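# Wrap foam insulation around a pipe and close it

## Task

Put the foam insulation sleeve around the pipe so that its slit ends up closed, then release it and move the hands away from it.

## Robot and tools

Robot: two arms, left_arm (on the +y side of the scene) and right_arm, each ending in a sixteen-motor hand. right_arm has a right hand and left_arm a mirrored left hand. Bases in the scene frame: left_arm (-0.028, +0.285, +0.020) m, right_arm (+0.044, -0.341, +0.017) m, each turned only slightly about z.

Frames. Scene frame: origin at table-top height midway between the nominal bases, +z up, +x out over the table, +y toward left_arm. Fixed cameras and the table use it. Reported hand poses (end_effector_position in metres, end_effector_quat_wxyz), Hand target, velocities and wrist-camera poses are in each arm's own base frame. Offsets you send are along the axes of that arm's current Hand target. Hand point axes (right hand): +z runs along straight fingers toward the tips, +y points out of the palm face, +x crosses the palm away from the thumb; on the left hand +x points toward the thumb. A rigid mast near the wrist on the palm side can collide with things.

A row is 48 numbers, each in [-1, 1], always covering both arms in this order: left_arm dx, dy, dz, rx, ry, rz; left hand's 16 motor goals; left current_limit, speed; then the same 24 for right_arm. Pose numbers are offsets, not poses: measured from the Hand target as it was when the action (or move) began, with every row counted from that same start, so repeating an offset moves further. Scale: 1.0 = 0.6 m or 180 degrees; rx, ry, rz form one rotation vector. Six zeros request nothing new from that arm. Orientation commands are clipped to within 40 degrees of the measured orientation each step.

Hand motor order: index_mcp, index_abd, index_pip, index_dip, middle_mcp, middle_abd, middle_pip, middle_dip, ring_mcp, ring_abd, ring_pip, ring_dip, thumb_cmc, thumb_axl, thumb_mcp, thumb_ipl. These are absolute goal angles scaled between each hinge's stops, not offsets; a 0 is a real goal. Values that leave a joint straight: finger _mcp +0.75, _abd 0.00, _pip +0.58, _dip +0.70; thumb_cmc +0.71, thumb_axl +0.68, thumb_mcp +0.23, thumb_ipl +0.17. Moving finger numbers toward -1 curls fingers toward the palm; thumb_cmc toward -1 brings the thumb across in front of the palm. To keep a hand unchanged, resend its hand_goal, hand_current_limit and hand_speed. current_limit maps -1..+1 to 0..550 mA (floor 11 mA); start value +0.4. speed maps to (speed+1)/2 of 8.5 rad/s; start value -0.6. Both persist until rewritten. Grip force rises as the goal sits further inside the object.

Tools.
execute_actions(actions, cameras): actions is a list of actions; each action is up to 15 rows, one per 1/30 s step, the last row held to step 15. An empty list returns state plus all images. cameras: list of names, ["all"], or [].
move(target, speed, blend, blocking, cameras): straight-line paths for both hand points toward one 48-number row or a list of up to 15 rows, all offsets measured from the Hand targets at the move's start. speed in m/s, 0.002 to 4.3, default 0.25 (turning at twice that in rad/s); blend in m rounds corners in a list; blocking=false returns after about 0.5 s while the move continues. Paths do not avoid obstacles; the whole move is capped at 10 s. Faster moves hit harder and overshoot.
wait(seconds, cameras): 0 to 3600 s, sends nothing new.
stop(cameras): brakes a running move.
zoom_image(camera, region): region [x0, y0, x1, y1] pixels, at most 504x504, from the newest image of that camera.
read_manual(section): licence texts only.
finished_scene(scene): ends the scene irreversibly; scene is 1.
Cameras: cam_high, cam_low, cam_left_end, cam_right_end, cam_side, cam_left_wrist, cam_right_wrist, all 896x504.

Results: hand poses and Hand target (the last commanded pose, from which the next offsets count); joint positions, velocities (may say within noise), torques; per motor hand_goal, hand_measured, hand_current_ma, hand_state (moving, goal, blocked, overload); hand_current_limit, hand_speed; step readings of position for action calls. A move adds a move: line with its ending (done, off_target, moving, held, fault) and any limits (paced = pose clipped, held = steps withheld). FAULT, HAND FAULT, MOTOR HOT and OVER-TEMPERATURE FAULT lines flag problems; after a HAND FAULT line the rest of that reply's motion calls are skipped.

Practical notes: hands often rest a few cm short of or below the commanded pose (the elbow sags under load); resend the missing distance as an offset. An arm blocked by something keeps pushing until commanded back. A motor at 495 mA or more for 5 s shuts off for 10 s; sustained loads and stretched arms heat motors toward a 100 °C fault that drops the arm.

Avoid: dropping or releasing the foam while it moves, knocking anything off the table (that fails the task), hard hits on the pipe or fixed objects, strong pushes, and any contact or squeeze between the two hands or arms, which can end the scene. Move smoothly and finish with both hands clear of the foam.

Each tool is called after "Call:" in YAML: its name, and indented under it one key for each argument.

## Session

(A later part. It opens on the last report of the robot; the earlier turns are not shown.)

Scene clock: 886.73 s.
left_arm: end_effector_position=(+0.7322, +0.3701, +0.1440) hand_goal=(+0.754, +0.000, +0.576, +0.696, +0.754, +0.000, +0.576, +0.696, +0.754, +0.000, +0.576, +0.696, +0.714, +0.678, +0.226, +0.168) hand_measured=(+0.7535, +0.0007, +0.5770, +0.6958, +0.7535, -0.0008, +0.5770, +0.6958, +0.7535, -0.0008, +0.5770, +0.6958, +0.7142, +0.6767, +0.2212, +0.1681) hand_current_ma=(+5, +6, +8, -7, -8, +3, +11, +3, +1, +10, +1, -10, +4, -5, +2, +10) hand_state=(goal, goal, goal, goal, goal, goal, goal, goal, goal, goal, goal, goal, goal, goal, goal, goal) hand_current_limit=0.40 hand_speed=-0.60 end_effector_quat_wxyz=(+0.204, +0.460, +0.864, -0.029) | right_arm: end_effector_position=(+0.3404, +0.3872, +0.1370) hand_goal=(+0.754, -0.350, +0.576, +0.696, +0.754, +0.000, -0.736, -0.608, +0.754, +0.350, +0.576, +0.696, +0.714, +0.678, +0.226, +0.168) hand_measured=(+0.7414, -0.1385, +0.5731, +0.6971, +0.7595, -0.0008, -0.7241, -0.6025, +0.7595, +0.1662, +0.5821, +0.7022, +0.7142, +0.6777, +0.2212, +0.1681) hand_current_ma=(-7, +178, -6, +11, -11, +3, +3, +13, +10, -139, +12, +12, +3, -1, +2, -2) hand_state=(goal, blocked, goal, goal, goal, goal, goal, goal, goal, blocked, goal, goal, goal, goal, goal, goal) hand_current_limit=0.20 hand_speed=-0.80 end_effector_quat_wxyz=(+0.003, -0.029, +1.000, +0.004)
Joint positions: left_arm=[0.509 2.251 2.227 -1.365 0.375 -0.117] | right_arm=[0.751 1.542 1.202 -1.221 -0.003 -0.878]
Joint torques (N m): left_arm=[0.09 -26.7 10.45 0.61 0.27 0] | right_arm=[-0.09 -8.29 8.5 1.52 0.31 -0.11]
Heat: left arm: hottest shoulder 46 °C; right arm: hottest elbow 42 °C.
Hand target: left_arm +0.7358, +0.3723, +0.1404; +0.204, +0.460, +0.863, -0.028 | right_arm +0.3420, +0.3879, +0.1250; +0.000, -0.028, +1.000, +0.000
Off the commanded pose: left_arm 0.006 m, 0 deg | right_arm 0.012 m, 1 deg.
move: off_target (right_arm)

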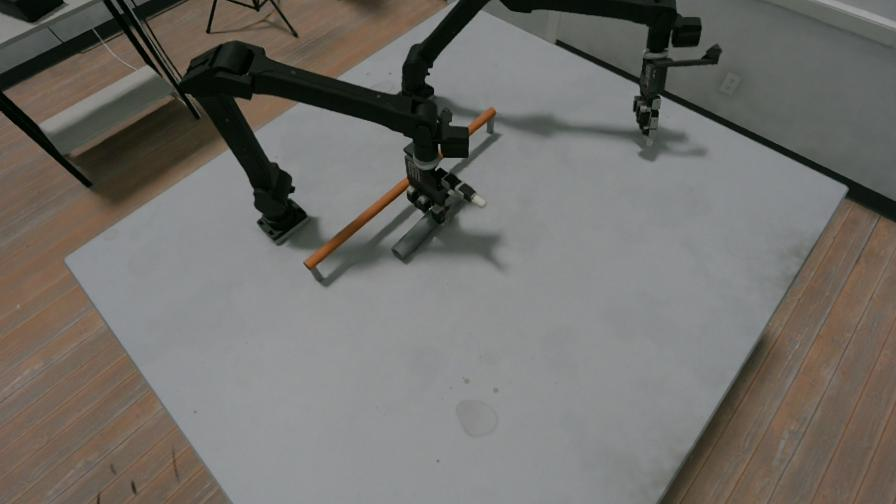

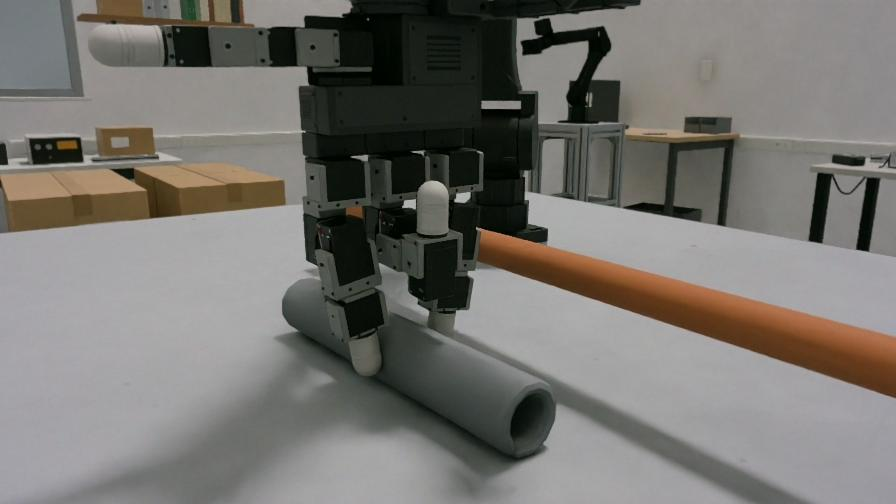

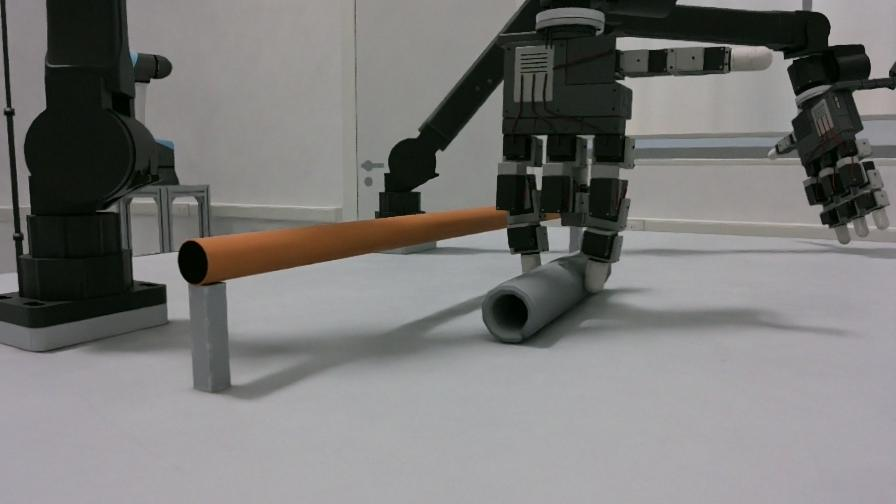

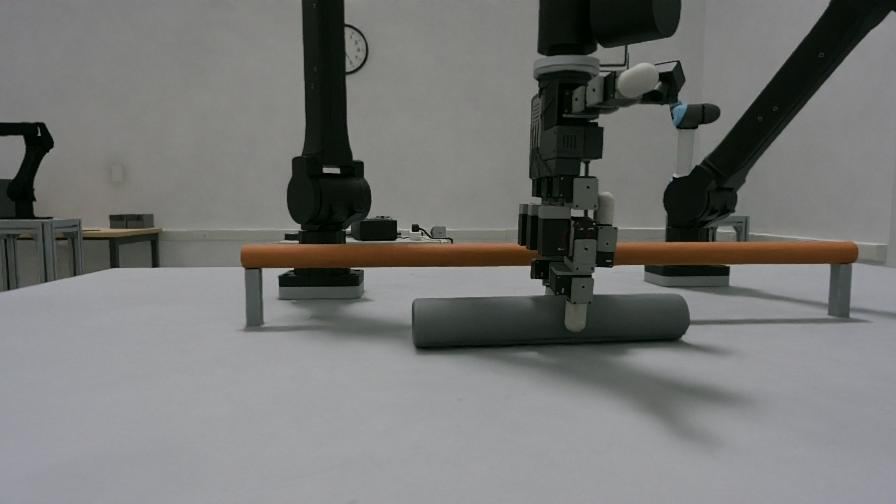

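Call:
move:
  target:
    - [0,0,0,0,0,0,0.754,0,0.576,0.696,0.754,0,0.576,0.696,0.754,0,0.576,0.696,0.714,0.678,0.226,0.168,0.4,-0.6,0.0,0.0,0.0,0,0.0,0,0.754,-0.15,0.576,0.696,0.754,0,-0.737,-0.609,0.754,0.17,0.576,0.696,0.714,0.678,0.226,0.168,0.2,-0.9]
    - [0,0,0,0,0,0,0.754,0,0.576,0.696,0.754,0,0.576,0.696,0.754,0,0.576,0.696,0.714,0.678,0.226,0.168,0.4,-0.6,-0.0333,0.0,0.002,0,0.0,0,0.754,-0.15,0.576,0.696,0.754,0,-0.737,-0.609,0.754,0.17,0.576,0.696,0.714,0.678,0.226,0.168,0.2,-0.9]
  speed: 0.03
  cameras: ["cam_high","cam_left_end","cam_right_end","cam_side"]

Call:
zoom_image:
  camera: "cam_left_end"
  region: [420, 300, 580, 460]

Call:
zoom_image:
  camera: "cam_right_end"
  region: [460, 220, 620, 360]

Scene clock: 910.87 s.
left_arm: end_effector_position=(+0.7322, +0.3701, +0.1440) hand_goal=(+0.754, +0.000, +0.576, +0.696, +0.754, +0.000, +0.576, +0.696, +0.754, +0.000, +0.576, +0.696, +0.714, +0.678, +0.226, +0.168) hand_measured=(+0.7535, -0.0008, +0.5770, +0.6958, +0.7535, +0.0007, +0.5770, +0.6958, +0.7535, -0.0008, +0.5770, +0.6958, +0.7142, +0.6777, +0.2212, +0.1681) hand_current_ma=(+8, +4, +9, -6, -4, +5, +6, +9, +0, +10, +1, -6, +9, -1, +2, +11) hand_state=(goal, goal, goal, goal, goal, goal, goal, goal, goal, goal, goal, goal, goal, goal, goal, goal) hand_current_limit=0.40 hand_speed=-0.60 end_effector_quat_wxyz=(+0.204, +0.460, +0.864, -0.029) | right_arm: end_effector_position=(+0.3449, +0.3835, +0.1180) hand_goal=(+0.754, -0.150, +0.576, +0.696, +0.754, +0.000, -0.736, -0.608, +0.754, +0.170, +0.576, +0.696, +0.714, +0.678, +0.226, +0.168) hand_measured=(+0.7414, -0.1326, +0.5731, +0.6958, +0.7607, -0.0008, -0.7241, -0.6025, +0.7523, +0.1443, +0.5744, +0.6920, +0.7154, +0.6777, +0.2222, +0.1681) hand_current_ma=(-6, +16, -6, +9, -9, +3, +9, +11, +8, -1, +14, +11, +1, +2, +0, -5) hand_state=(goal, goal, goal, goal, goal, goal, goal, goal, goal, blocked, goal, goal, goal, goal, goal, goal) hand_current_limit=0.20 hand_speed=-0.90 end_effector_quat_wxyz=(-0.010, -0.030, +0.999, -0.007)
Joint positions: left_arm=[0.509 2.251 2.227 -1.365 0.375 -0.117] | right_arm=[0.737 1.581 1.202 -1.217 -0.003 -0.894]
Joint torques (N m): left_arm=[0.21 -26.7 10.5 0.64 0.28 0.03] | right_arm=[-1.38 -8.76 11.55 0.99 0.31 -0.23]
Heat: left arm: hottest shoulder 46 °C; right arm: hottest elbow 41 °C.
Hand target: left_arm +0.7358, +0.3723, +0.1404; +0.204, +0.460, +0.863, -0.028 | right_arm +0.3619, +0.3891, +0.1238; +0.000, -0.028, +1.000, +0.000
Off the commanded pose: left_arm 0.006 m, 0 deg | right_arm 0.019 m, 1 deg.
move: off_target (right_arm)

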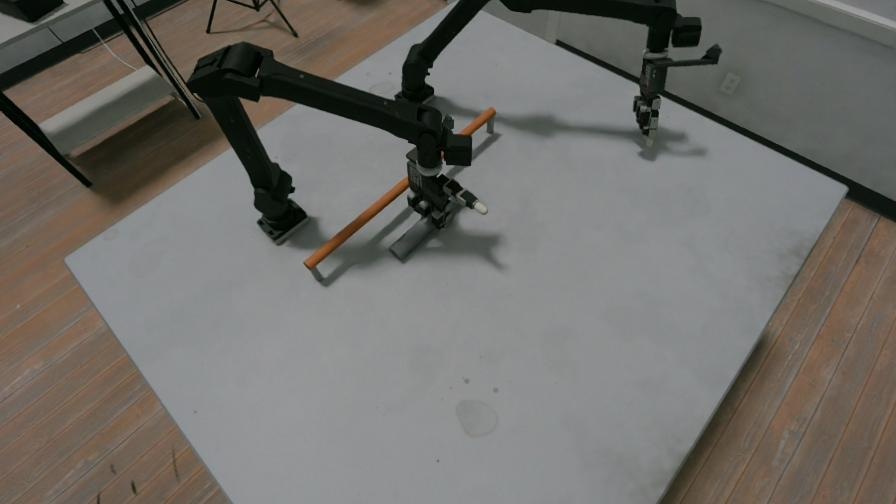

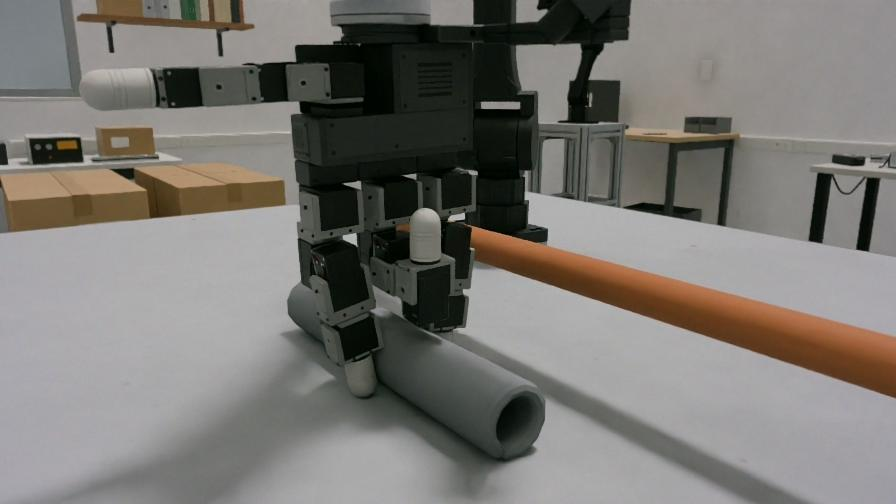

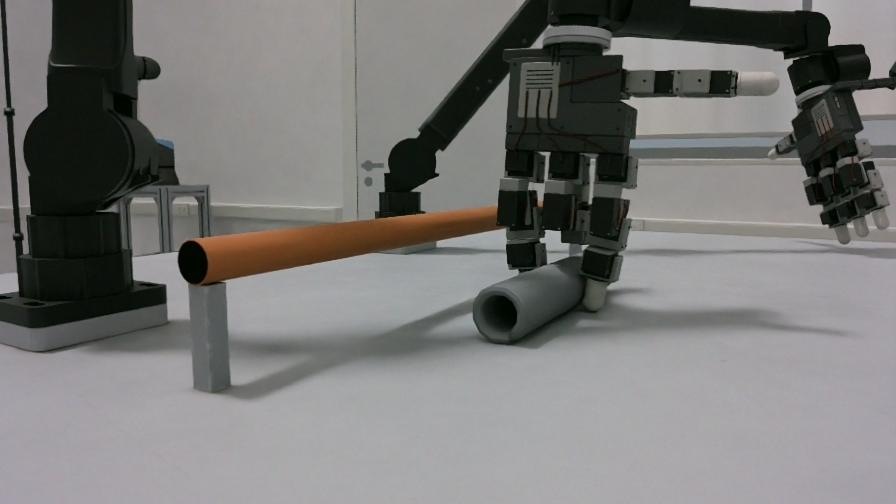

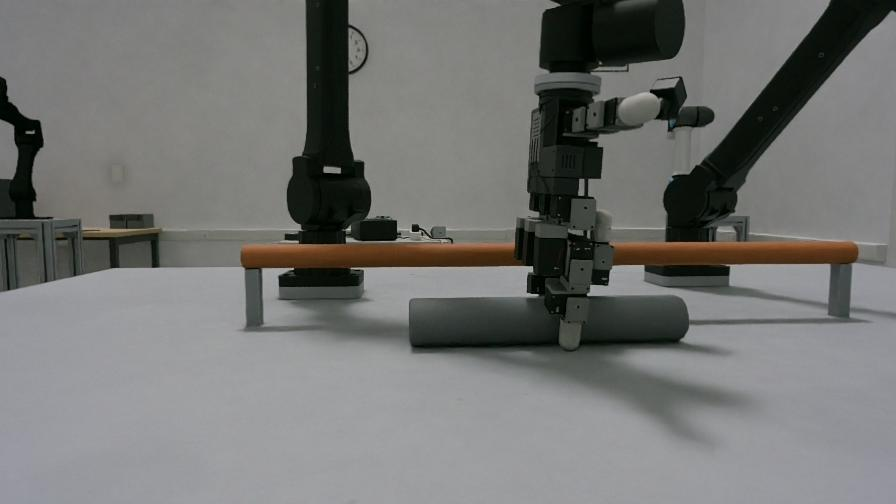

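Scaled by 3.150 from the camera's image (finer frame: 1280x720).

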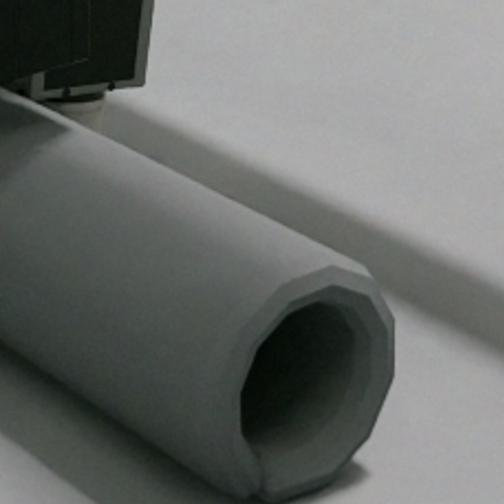

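Scaled by 3.150 from the camera's image (finer frame: 1280x720).

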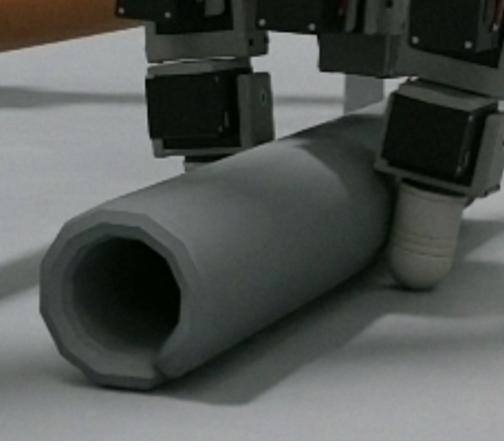

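Call:
move:
  target:
    - [0,0,0,0,0,0,0.754,0,0.576,0.696,0.754,0,0.576,0.696,0.754,0,0.576,0.696,0.714,0.678,0.226,0.168,0.4,-0.6,0.0,0.0,-0.035,0,0.0,0,0.754,-0.13,0.576,0.696,0.754,0,-0.737,-0.609,0.754,0.15,0.576,0.696,0.714,0.678,0.226,0.168,0.2,-0.9]
    - [0,0,0,0,0,0,0.754,0,0.576,0.696,0.754,0,0.576,0.696,0.754,0,0.576,0.696,0.714,0.678,0.226,0.168,0.4,-0.6,-0.0233,0.0,-0.035,0,0.0,0,0.754,-0.13,0.576,0.696,0.754,0,-0.737,-0.609,0.754,0.15,0.576,0.696,0.714,0.678,0.226,0.168,0.2,-0.9]
  speed: 0.03
  cameras: ["cam_high","cam_left_end","cam_right_end","cam_side"]

Call:
zoom_image:
  camera: "cam_left_end"
  region: [420, 300, 580, 460]

Call:
zoom_image:
  camera: "cam_right_end"
  region: [460, 220, 620, 360]

Scene clock: 923.33 s.
left_arm: end_effector_position=(+0.7322, +0.3701, +0.1440) hand_goal=(+0.754, +0.000, +0.576, +0.696, +0.754, +0.000, +0.576, +0.696, +0.754, +0.000, +0.576, +0.696, +0.714, +0.678, +0.226, +0.168) hand_measured=(+0.7535, +0.0007, +0.5770, +0.6958, +0.7535, -0.0008, +0.5770, +0.6958, +0.7535, +0.0007, +0.5770, +0.6958, +0.7142, +0.6777, +0.2222, +0.1672) hand_current_ma=(+7, +4, +11, -10, -6, +9, +6, +6, +3, +11, +3, -5, +3, -4, -3, +8) hand_state=(goal, goal, goal, goal, goal, goal, goal, goal, goal, goal, goal, goal, goal, goal, goal, goal) hand_current_limit=0.40 hand_speed=-0.60 end_effector_quat_wxyz=(+0.204, +0.460, +0.864, -0.029) | right_arm: end_effector_position=(+0.3604, +0.3853, +0.1349) hand_goal=(+0.754, -0.130, +0.576, +0.696, +0.754, +0.000, -0.736, -0.608, +0.754, +0.150, +0.576, +0.696, +0.714, +0.678, +0.226, +0.168) hand_measured=(+0.7414, -0.1312, +0.5744, +0.6971, +0.7607, -0.0008, -0.7241, -0.6025, +0.7523, +0.1413, +0.5744, +0.6932, +0.7142, +0.6777, +0.2222, +0.1691) hand_current_ma=(-6, +5, -3, +5, -7, +7, +6, +9, +9, +3, +9, +11, +0, -5, +0, -4) hand_state=(goal, goal, goal, goal, goal, goal, goal, goal, goal, goal, goal, goal, goal, goal, goal, goal) hand_current_limit=0.20 hand_speed=-0.90 end_effector_quat_wxyz=(-0.008, -0.029, +1.000, -0.005)
Joint positions: left_arm=[0.509 2.251 2.227 -1.365 0.375 -0.117] | right_arm=[0.717 1.593 1.263 -1.258 -0.003 -0.912]
Joint torques (N m): left_arm=[-0.03 -26.7 10.47 0.65 0.27 0.02] | right_arm=[-1.26 -9.41 12.4 0.21 0.31 -0.24]
Heat: left arm: hottest shoulder 46 °C; right arm: hottest elbow 42 °C.
Hand target: left_arm +0.7358, +0.3723, +0.1404; +0.204, +0.460, +0.863, -0.028 | right_arm +0.3759, +0.3898, +0.1448; +0.000, -0.028, +1.000, +0.000
Off the commanded pose: left_arm 0.006 m, 0 deg | right_arm 0.019 m, 1 deg.
move: off_target (right_arm)

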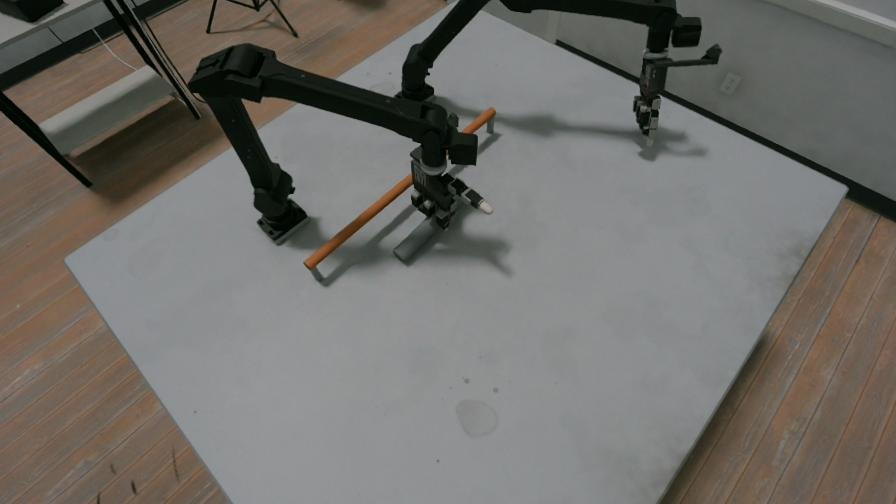

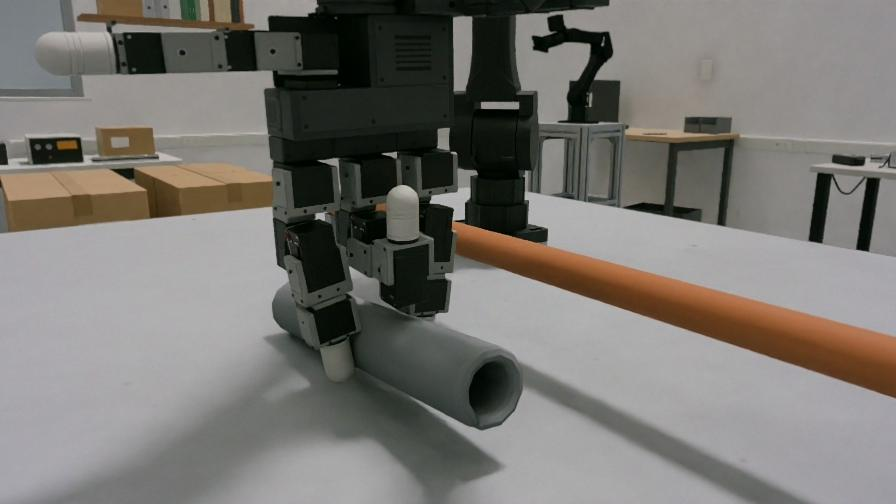

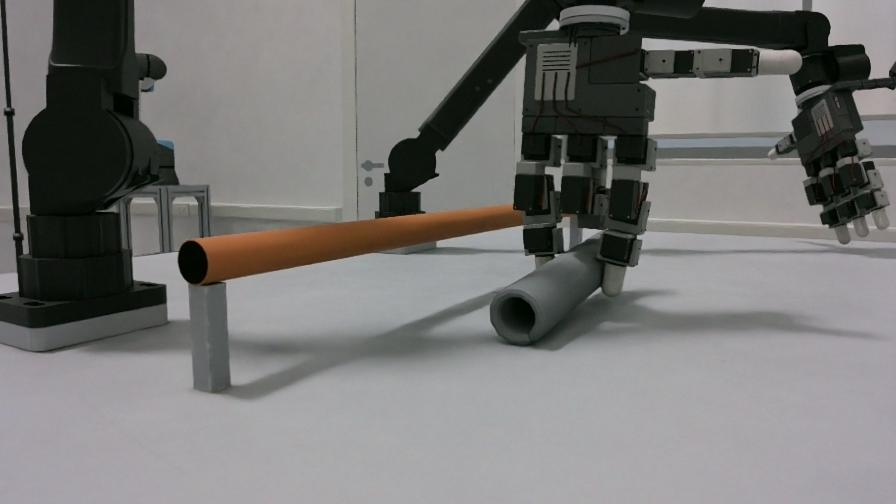

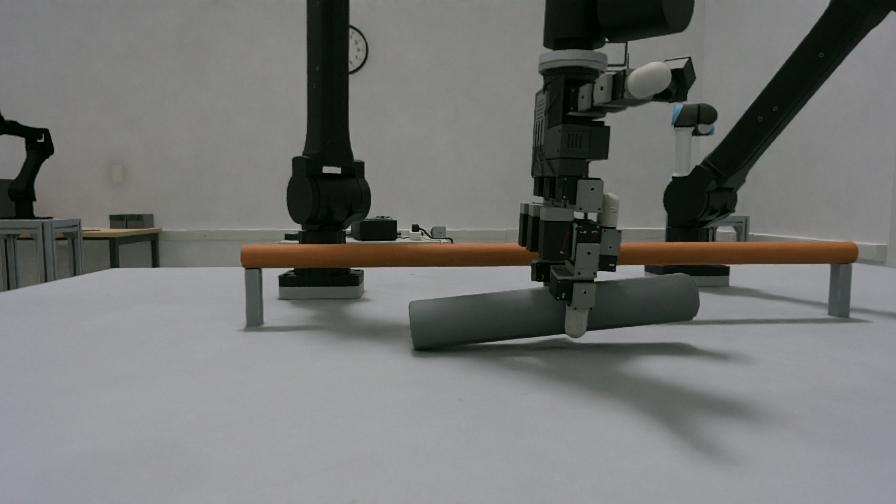

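Scaled by 3.150 from the camera's image (finer frame: 1280x720).

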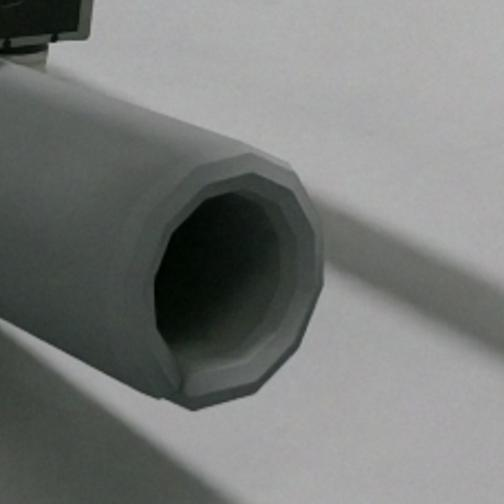

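Scaled by 3.150 from the camera's image (finer frame: 1280x720).

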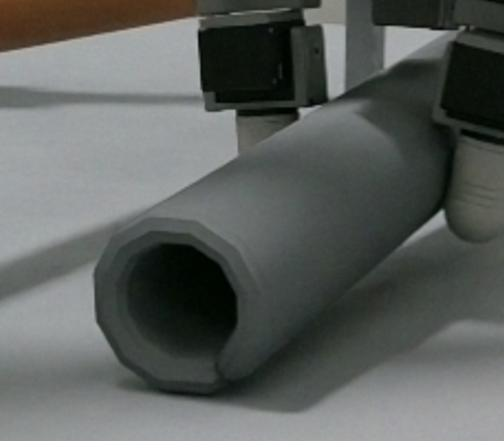

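Call:
move:
  target:
    - [0,0,0,0,0,0,0.754,0,0.576,0.696,0.754,0,0.576,0.696,0.754,0,0.576,0.696,0.714,0.678,0.226,0.168,0.4,-0.6,0.03,-0.0067,0.045,0,0.0,0,0.754,-0.13,0.576,0.696,0.754,0,-0.737,-0.609,0.754,0.15,0.576,0.696,0.714,0.678,0.226,0.168,0.2,-0.9]
    - [0,0,0,0,0,0,0.754,0,0.576,0.696,0.754,0,0.576,0.696,0.754,0,0.576,0.696,0.714,0.678,0.226,0.168,0.4,-0.6,0.03,-0.0067,0.045,0,0.0,0,0.754,-0.11,0.576,0.696,0.754,0,-0.737,-0.609,0.754,0.12,0.576,0.696,0.714,0.678,0.226,0.168,0.2,-0.9]
    - [0,0,0,0,0,0,0.754,0,0.576,0.696,0.754,0,0.576,0.696,0.754,0,0.576,0.696,0.714,0.678,0.226,0.168,0.4,-0.6,-0.0067,-0.0067,0.04,0,0.0,0,0.754,-0.11,0.576,0.696,0.754,0,-0.737,-0.609,0.754,0.12,0.576,0.696,0.714,0.678,0.226,0.168,0.2,-0.9]
  speed: 0.03
  cameras: ["cam_high","cam_left_end","cam_right_end","cam_side"]

Call:
zoom_image:
  camera: "cam_left_end"
  region: [400, 300, 560, 460]

Call:
zoom_image:
  camera: "cam_right_end"
  region: [480, 220, 640, 360]

Scene clock: 937.80 s.
left_arm: end_effector_position=(+0.7322, +0.3701, +0.1440) hand_goal=(+0.754, +0.000, +0.576, +0.696, +0.754, +0.000, +0.576, +0.696, +0.754, +0.000, +0.576, +0.696, +0.714, +0.678, +0.226, +0.168) hand_measured=(+0.7535, +0.0007, +0.5770, +0.6958, +0.7535, +0.0007, +0.5770, +0.6958, +0.7535, +0.0007, +0.5770, +0.6958, +0.7142, +0.6777, +0.2212, +0.1681) hand_current_ma=(+8, +5, +9, -6, -6, +2, +3, +2, -4, +3, +0, -7, +6, -2, +4, +7) hand_state=(goal, goal, goal, goal, goal, goal, goal, goal, goal, goal, goal, goal, goal, goal, goal, goal) hand_current_limit=0.40 hand_speed=-0.60 end_effector_quat_wxyz=(+0.204, +0.460, +0.864, -0.029) | right_arm: end_effector_position=(+0.3634, +0.3834, +0.1187) hand_goal=(+0.754, -0.110, +0.576, +0.696, +0.754, +0.000, -0.736, -0.608, +0.754, +0.120, +0.576, +0.696, +0.714, +0.678, +0.226, +0.168) hand_measured=(+0.7450, -0.1488, +0.5782, +0.7022, +0.7595, -0.0008, -0.7228, -0.6025, +0.7523, +0.1150, +0.5795, +0.6932, +0.7129, +0.6767, +0.2212, +0.1672) hand_current_ma=(+2, -5, -7, +7, -8, +1, +6, +7, +11, +2, +8, +8, +2, +0, +1, -2) hand_state=(goal, blocked, goal, goal, goal, goal, goal, goal, goal, goal, goal, goal, goal, goal, goal, goal) hand_current_limit=0.20 hand_speed=-0.90 end_effector_quat_wxyz=(-0.004, -0.031, +0.999, -0.001)
Joint positions: left_arm=[0.509 2.251 2.227 -1.365 0.375 -0.117] | right_arm=[0.709 1.605 1.23 -1.203 -0.003 -0.924]
Joint torques (N m): left_arm=[-0.21 -26.64 10.55 0.7 0.28 0.01] | right_arm=[-1.67 -8.64 11.82 0.51 0.3 -0.21]
Heat: left arm: hottest shoulder 46 °C; right arm: hottest elbow 41 °C.
Hand target: left_arm +0.7358, +0.3723, +0.1404; +0.204, +0.460, +0.863, -0.028 | right_arm +0.3802, +0.3860, +0.1207; +0.000, -0.028, +1.000, +0.000
Off the commanded pose: left_arm 0.006 m, 0 deg | right_arm 0.017 m, 1 deg.
move: off_target (right_arm)

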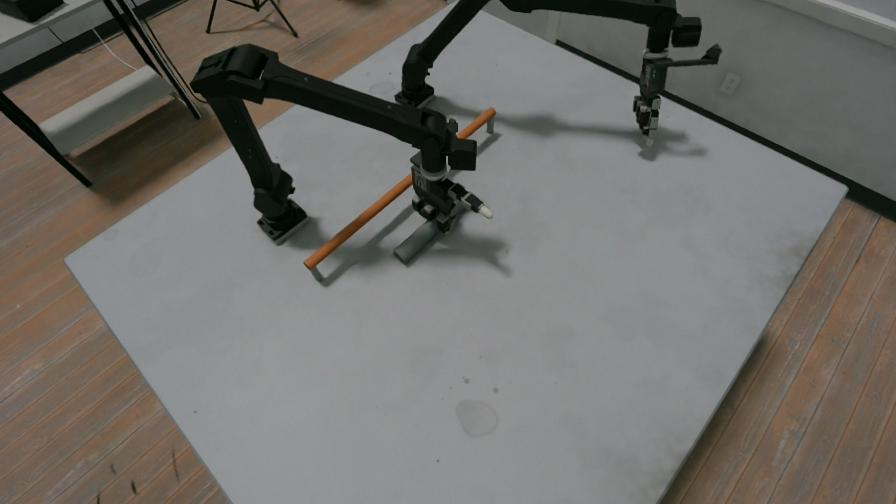

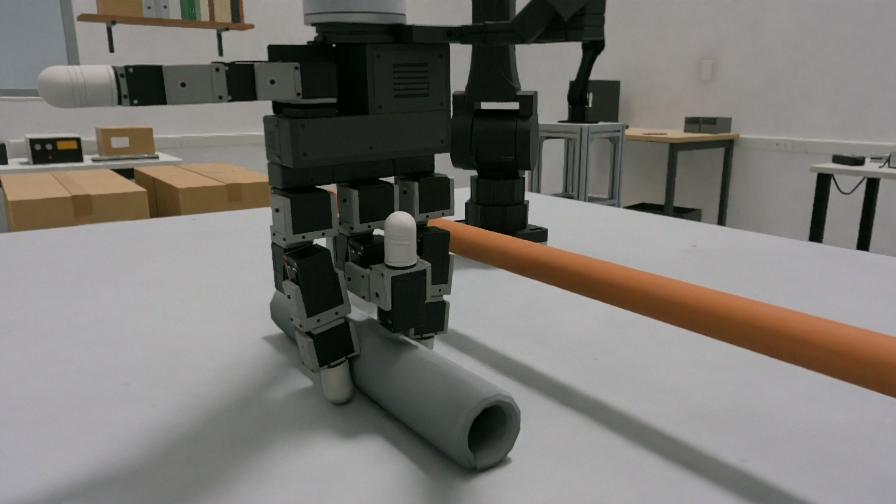

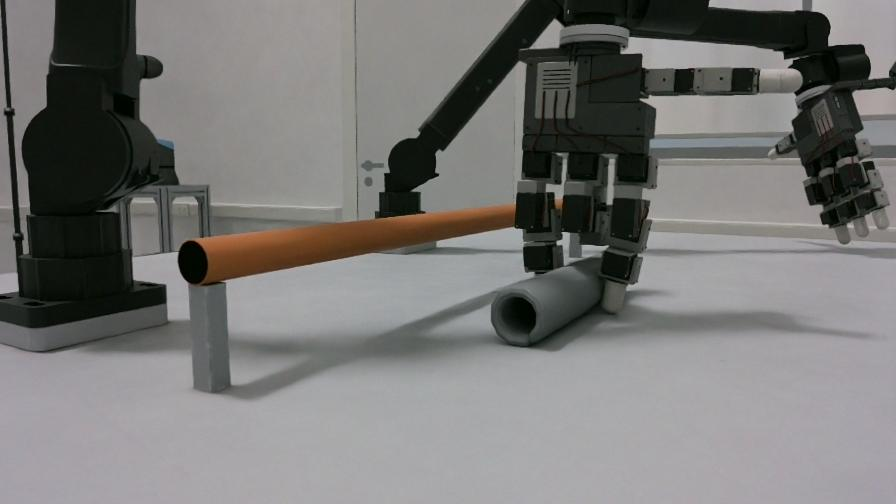

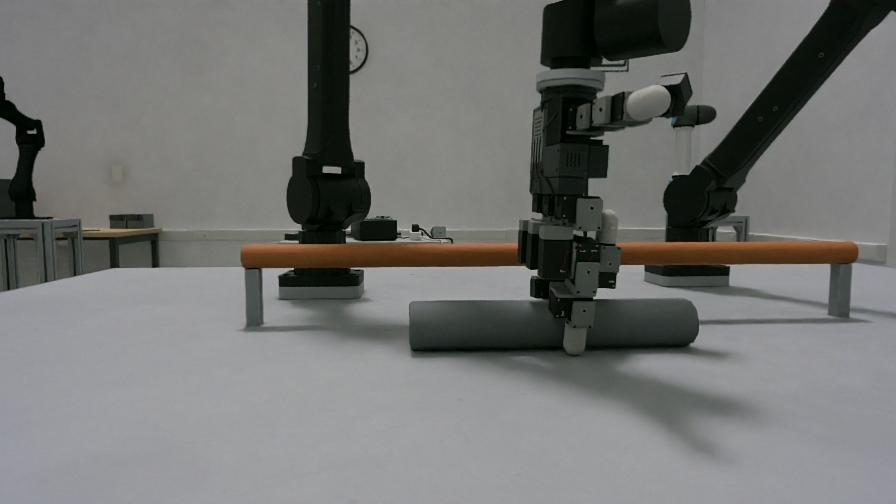

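Scaled by 3.150 from the camera's image (finer frame: 1280x720).

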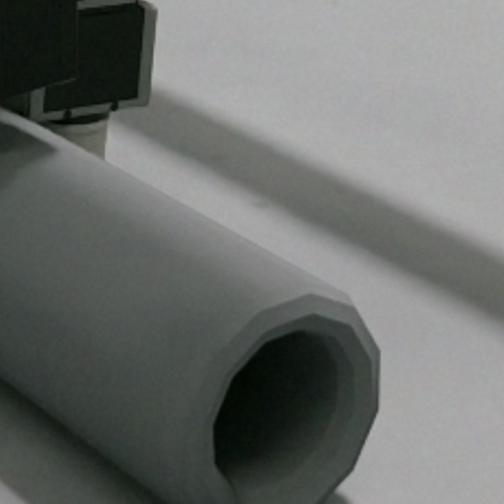

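Scaled by 3.150 from the camera's image (finer frame: 1280x720).

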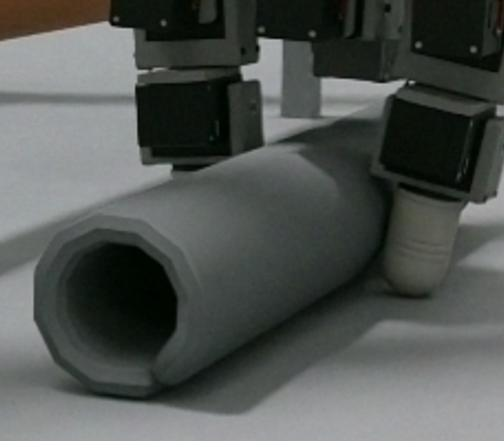

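Call:
move:
  target:
    - [0,0,0,0,0,0,0.754,0,0.576,0.696,0.754,0,0.576,0.696,0.754,0,0.576,0.696,0.714,0.678,0.226,0.168,0.4,-0.6,-0.027,0.0,-0.005,0,0.0,0,0.754,-0.10,0.576,0.696,0.754,0,-0.737,-0.609,0.754,0.12,0.576,0.696,0.714,0.678,0.226,0.168,0.2,-0.9]
  speed: 0.03
  cameras: ["cam_high","cam_left_end","cam_right_end","cam_side"]

Call:
zoom_image:
  camera: "cam_left_end"
  region: [360, 300, 520, 460]

Call:
zoom_image:
  camera: "cam_right_end"
  region: [500, 220, 660, 360]

Scene clock: 950.57 s.
left_arm: end_effector_position=(+0.7322, +0.3701, +0.1440) hand_goal=(+0.754, +0.000, +0.576, +0.696, +0.754, +0.000, +0.576, +0.696, +0.754, +0.000, +0.576, +0.696, +0.714, +0.678, +0.226, +0.168) hand_measured=(+0.7535, -0.0008, +0.5770, +0.6958, +0.7535, +0.0007, +0.5770, +0.6958, +0.7523, -0.0008, +0.5770, +0.6958, +0.7142, +0.6767, +0.2212, +0.1672) hand_current_ma=(+8, +5, +9, -3, -2, +2, +6, +4, -4, +5, +0, -8, +0, -4, -3, +8) hand_state=(goal, goal, goal, goal, goal, goal, goal, goal, goal, goal, goal, goal, goal, goal, goal, goal) hand_current_limit=0.40 hand_speed=-0.60 end_effector_quat_wxyz=(+0.204, +0.460, +0.864, -0.029) | right_arm: end_effector_position=(+0.3798, +0.3841, +0.1192) hand_goal=(+0.754, -0.100, +0.576, +0.696, +0.754, +0.000, -0.736, -0.608, +0.754, +0.120, +0.576, +0.696, +0.714, +0.678, +0.226, +0.168) hand_measured=(+0.7450, -0.1473, +0.5731, +0.7022, +0.7607, -0.0008, -0.7228, -0.6025, +0.7523, +0.1135, +0.5757, +0.6920, +0.7142, +0.6777, +0.2222, +0.1681) hand_current_ma=(-1, -9, -6, +7, -9, +4, +3, +6, +9, +1, +8, +8, +1, -2, +0, -4) hand_state=(goal, blocked, goal, goal, goal, goal, goal, goal, goal, goal, goal, goal, goal, goal, goal, goal) hand_current_limit=0.20 hand_speed=-0.90 end_effector_quat_wxyz=(-0.005, -0.031, +1.000, -0.002)
Joint positions: left_arm=[0.509 2.251 2.227 -1.365 0.375 -0.117] | right_arm=[0.688 1.638 1.273 -1.217 -0.003 -0.944]
Joint torques (N m): left_arm=[0.15 -26.4 10.52 0.65 0.27 0.01] | right_arm=[-1.49 -9.29 12.07 0.32 0.3 -0.2]
Heat: left arm: hottest shoulder 46 °C; right arm: hottest elbow 43 °C.
Hand target: left_arm +0.7358, +0.3723, +0.1404; +0.204, +0.460, +0.863, -0.028 | right_arm +0.3962, +0.3870, +0.1237; +0.000, -0.028, +1.000, +0.000
Off the commanded pose: left_arm 0.006 m, 0 deg | right_arm 0.017 m, 1 deg.
move: off_target (right_arm)

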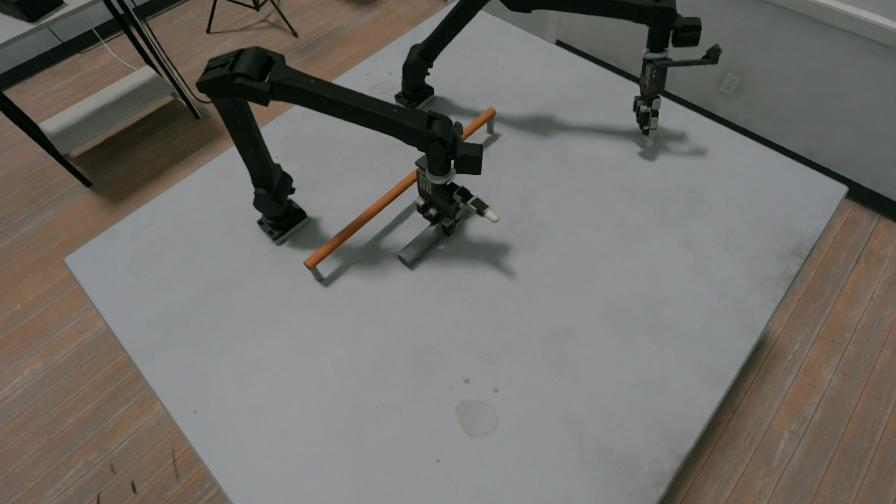

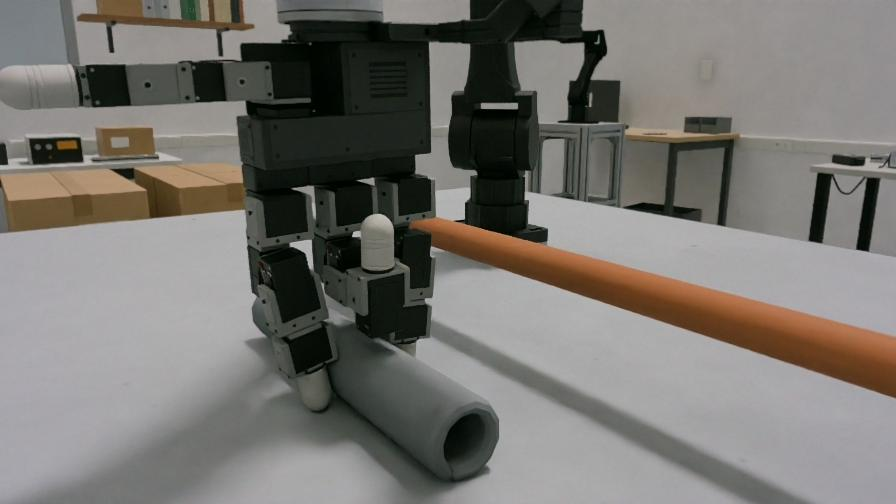

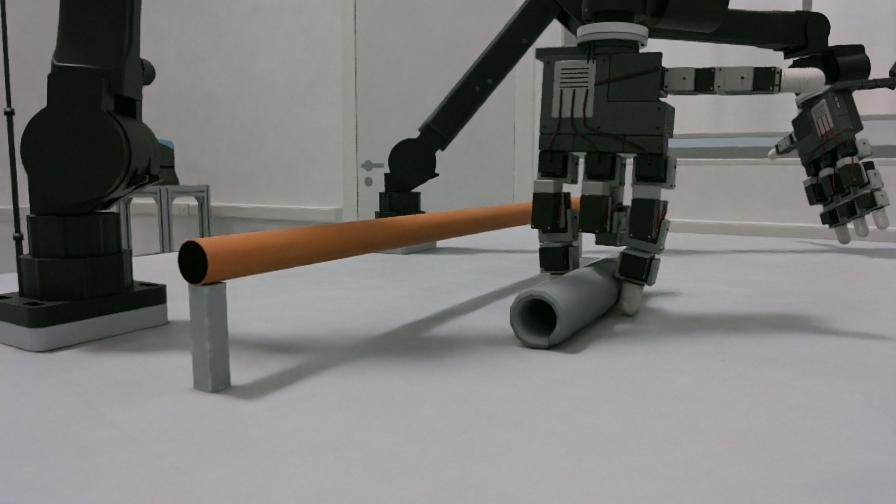

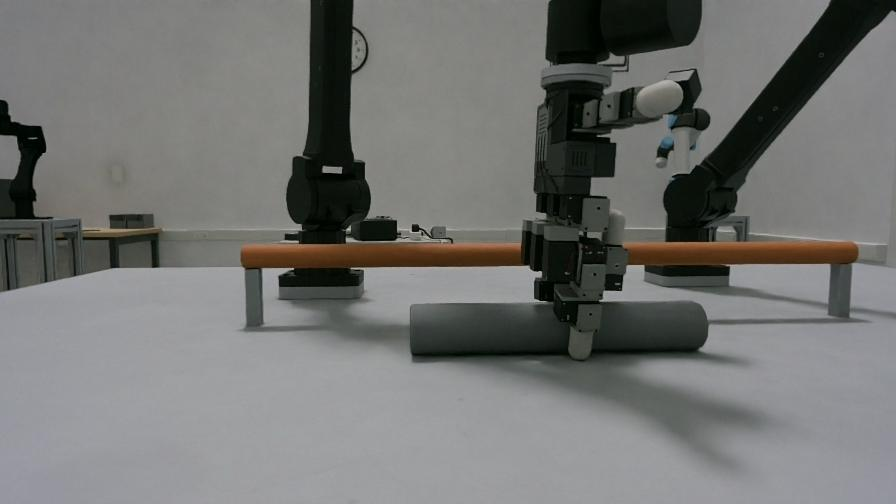

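Scaled by 3.150 from the camera's image (finer frame: 1280x720).

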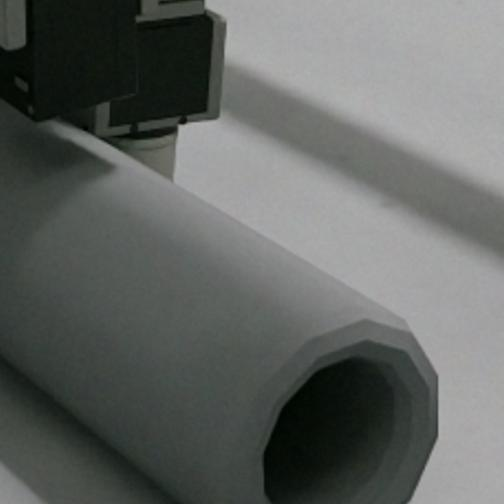

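Scaled by 3.150 from the camera's image (finer frame: 1280x720).

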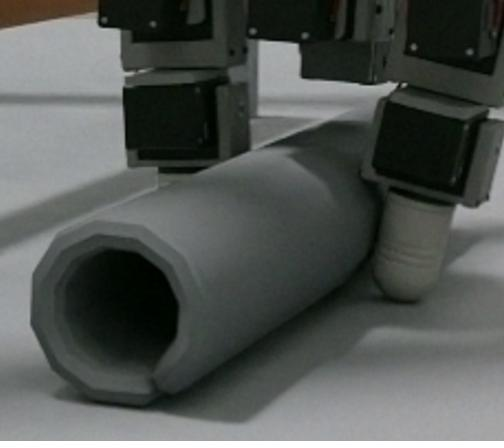

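Call:
move:
  target:
    - [0,0,0,0,0,0,0.754,0,0.576,0.696,0.754,0,0.576,0.696,0.754,0,0.576,0.696,0.714,0.678,0.226,0.168,0.4,-0.6,0,0.0,-0.003,0,0.0,0,0.754,0.08,0.576,0.696,0.754,0,-0.737,-0.609,0.754,-0.08,0.576,0.696,0.714,0.678,0.226,0.168,0.2,-0.9]
    - [0,0,0,0,0,0,0.754,0,0.576,0.696,0.754,0,0.576,0.696,0.754,0,0.576,0.696,0.714,0.678,0.226,0.168,0.4,-0.6,0,0.0,-0.0917,0,0.0,0,0.754,0.08,0.576,0.696,0.754,0,-0.737,-0.609,0.754,-0.08,0.576,0.696,0.714,0.678,0.226,0.168,0.2,-0.6]
    - [0,0,0,0,0,0,0.754,0,0.576,0.696,0.754,0,0.576,0.696,0.754,0,0.576,0.696,0.714,0.678,0.226,0.168,0.4,-0.6,0.0033,-0.0582,-0.0917,0,0.0,0,0.754,0.0,-0.737,-0.609,0.754,0,-0.737,-0.609,0.754,0,-0.737,-0.609,0.714,0.678,0.226,0.168,0.2,-0.6]
  speed: 0.08
  cameras: ["cam_high","cam_left_end","cam_right_end","cam_side"]

Call:
zoom_image:
  camera: "cam_left_end"
  region: [380, 340, 540, 500]

Call:
zoom_image:
  camera: "cam_right_end"
  region: [480, 220, 640, 360]

Scene clock: 973.93 s.
left_arm: end_effector_position=(+0.7322, +0.3701, +0.1440) hand_goal=(+0.754, +0.000, +0.576, +0.696, +0.754, +0.000, +0.576, +0.696, +0.754, +0.000, +0.576, +0.696, +0.714, +0.678, +0.226, +0.168) hand_measured=(+0.7535, -0.0008, +0.5770, +0.6958, +0.7535, +0.0007, +0.5770, +0.6958, +0.7535, -0.0008, +0.5770, +0.6958, +0.7142, +0.6777, +0.2212, +0.1672) hand_current_ma=(+3, +2, +10, +1, -7, +10, +6, +3, +2, +4, +0, -12, +5, -1, +2, +9) hand_state=(goal, goal, goal, goal, goal, goal, goal, goal, goal, goal, goal, goal, goal, goal, goal, goal) hand_current_limit=0.40 hand_speed=-0.60 end_effector_quat_wxyz=(+0.204, +0.460, +0.864, -0.029) | right_arm: end_effector_position=(+0.3942, +0.3571, +0.1767) hand_goal=(+0.754, +0.000, -0.736, -0.608, +0.754, +0.000, -0.736, -0.608, +0.754, +0.000, -0.736, -0.608, +0.714, +0.678, +0.226, +0.168) hand_measured=(+0.7547, +0.0036, -0.7267, -0.6063, +0.7595, -0.0008, -0.7241, -0.6038, +0.7583, +0.0007, -0.7267, -0.6076, +0.7142, +0.6777, +0.2222, +0.1672) hand_current_ma=(+3, +8, -3, +9, -7, +2, +10, +8, +8, +5, +12, +12, +1, +0, +4, -3) hand_state=(goal, goal, goal, goal, goal, goal, goal, goal, goal, goal, goal, goal, goal, goal, goal, goal) hand_current_limit=0.20 hand_speed=-0.60 end_effector_quat_wxyz=(-0.003, -0.029, +1.000, -0.001)
Joint positions: left_arm=[0.509 2.251 2.227 -1.365 0.375 -0.117] | right_arm=[0.624 1.578 1.356 -1.354 -0.002 -1.004]
Joint torques (N m): left_arm=[0.03 -26.46 10.5 0.68 0.28 0] | right_arm=[-0.97 -11.22 9.1 0.69 0.23 -0.21]
Heat: left arm: hottest shoulder 46 °C; right arm: hottest elbow 41 °C.
Hand target: left_arm +0.7358, +0.3723, +0.1404; +0.204, +0.460, +0.863, -0.028 | right_arm +0.3963, +0.3520, +0.1789; +0.000, -0.028, +1.000, +0.000
Off the commanded pose: left_arm 0.006 m, 0 deg | right_arm 0.006 m, 0 deg.
move: done; target 2's new numbers were sent with right_arm's hand 0.027 m and 2 deg from that target

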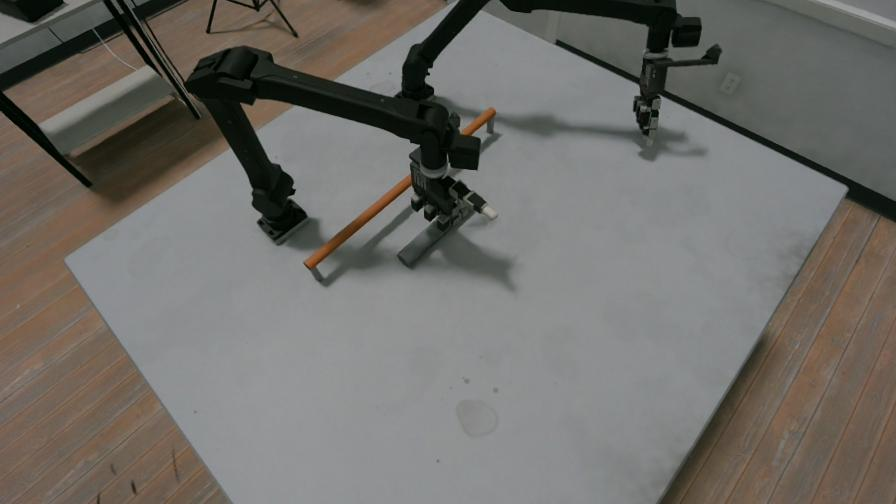

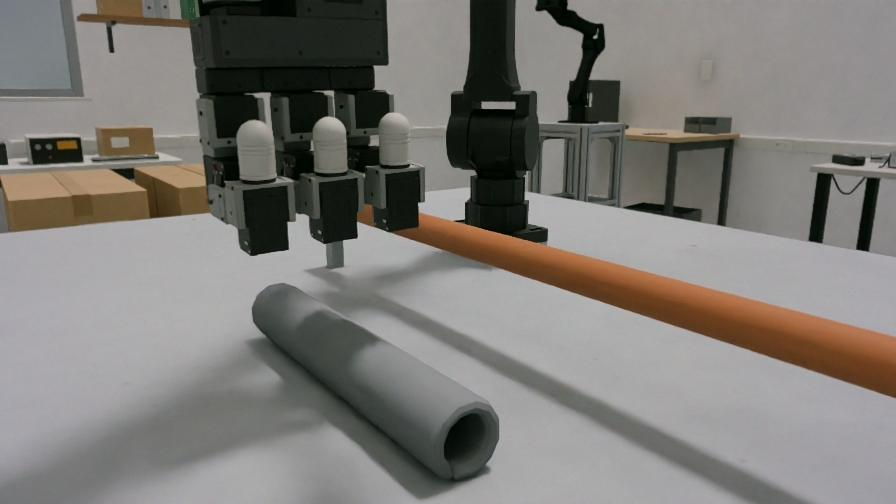

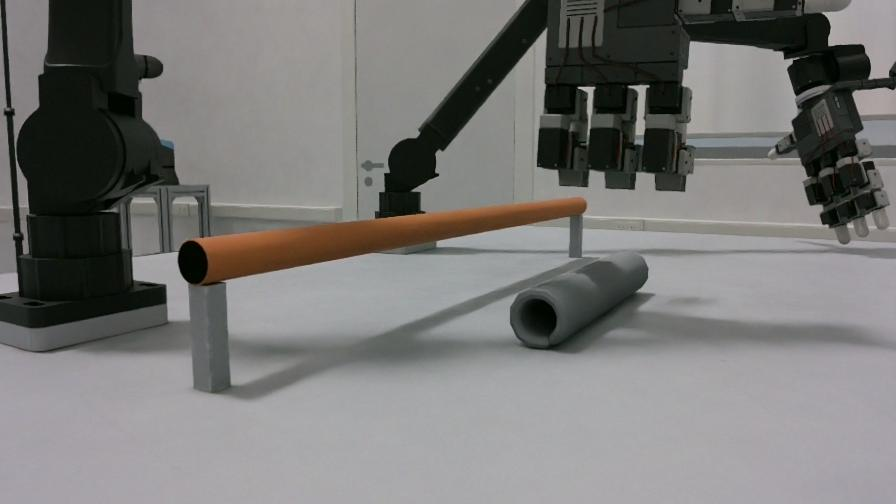

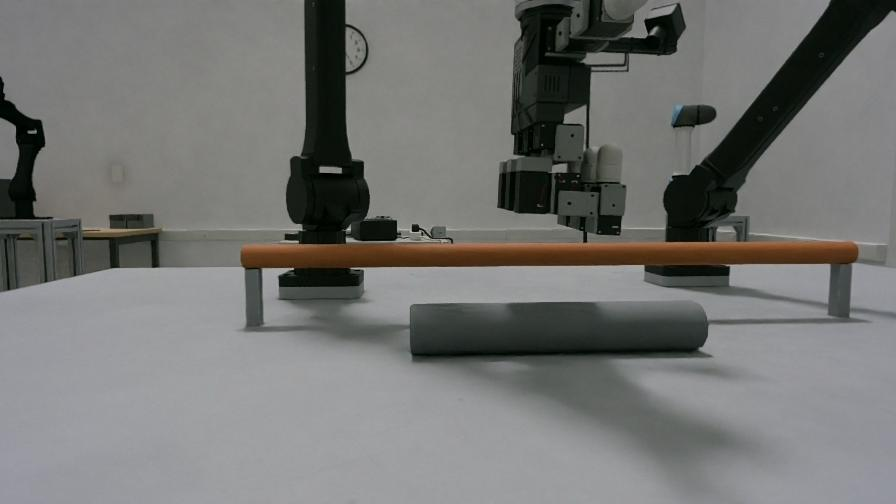

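Scaled by 3.150 from the camera's image (finer frame: 1280x720).

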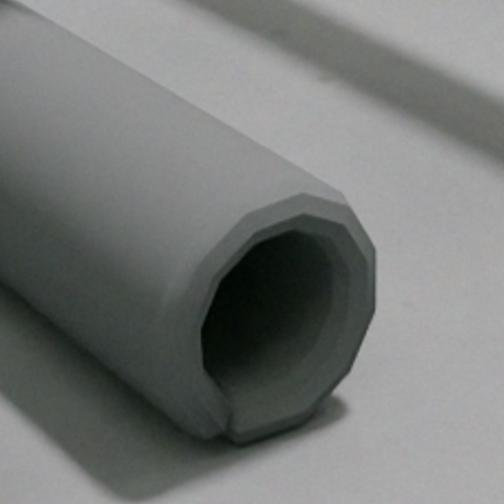

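Scaled by 3.150 from the camera's image (finer frame: 1280x720).

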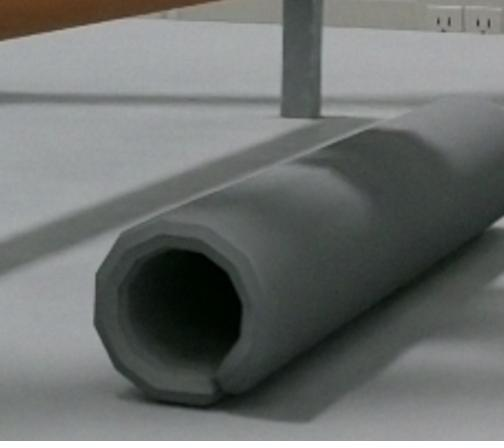

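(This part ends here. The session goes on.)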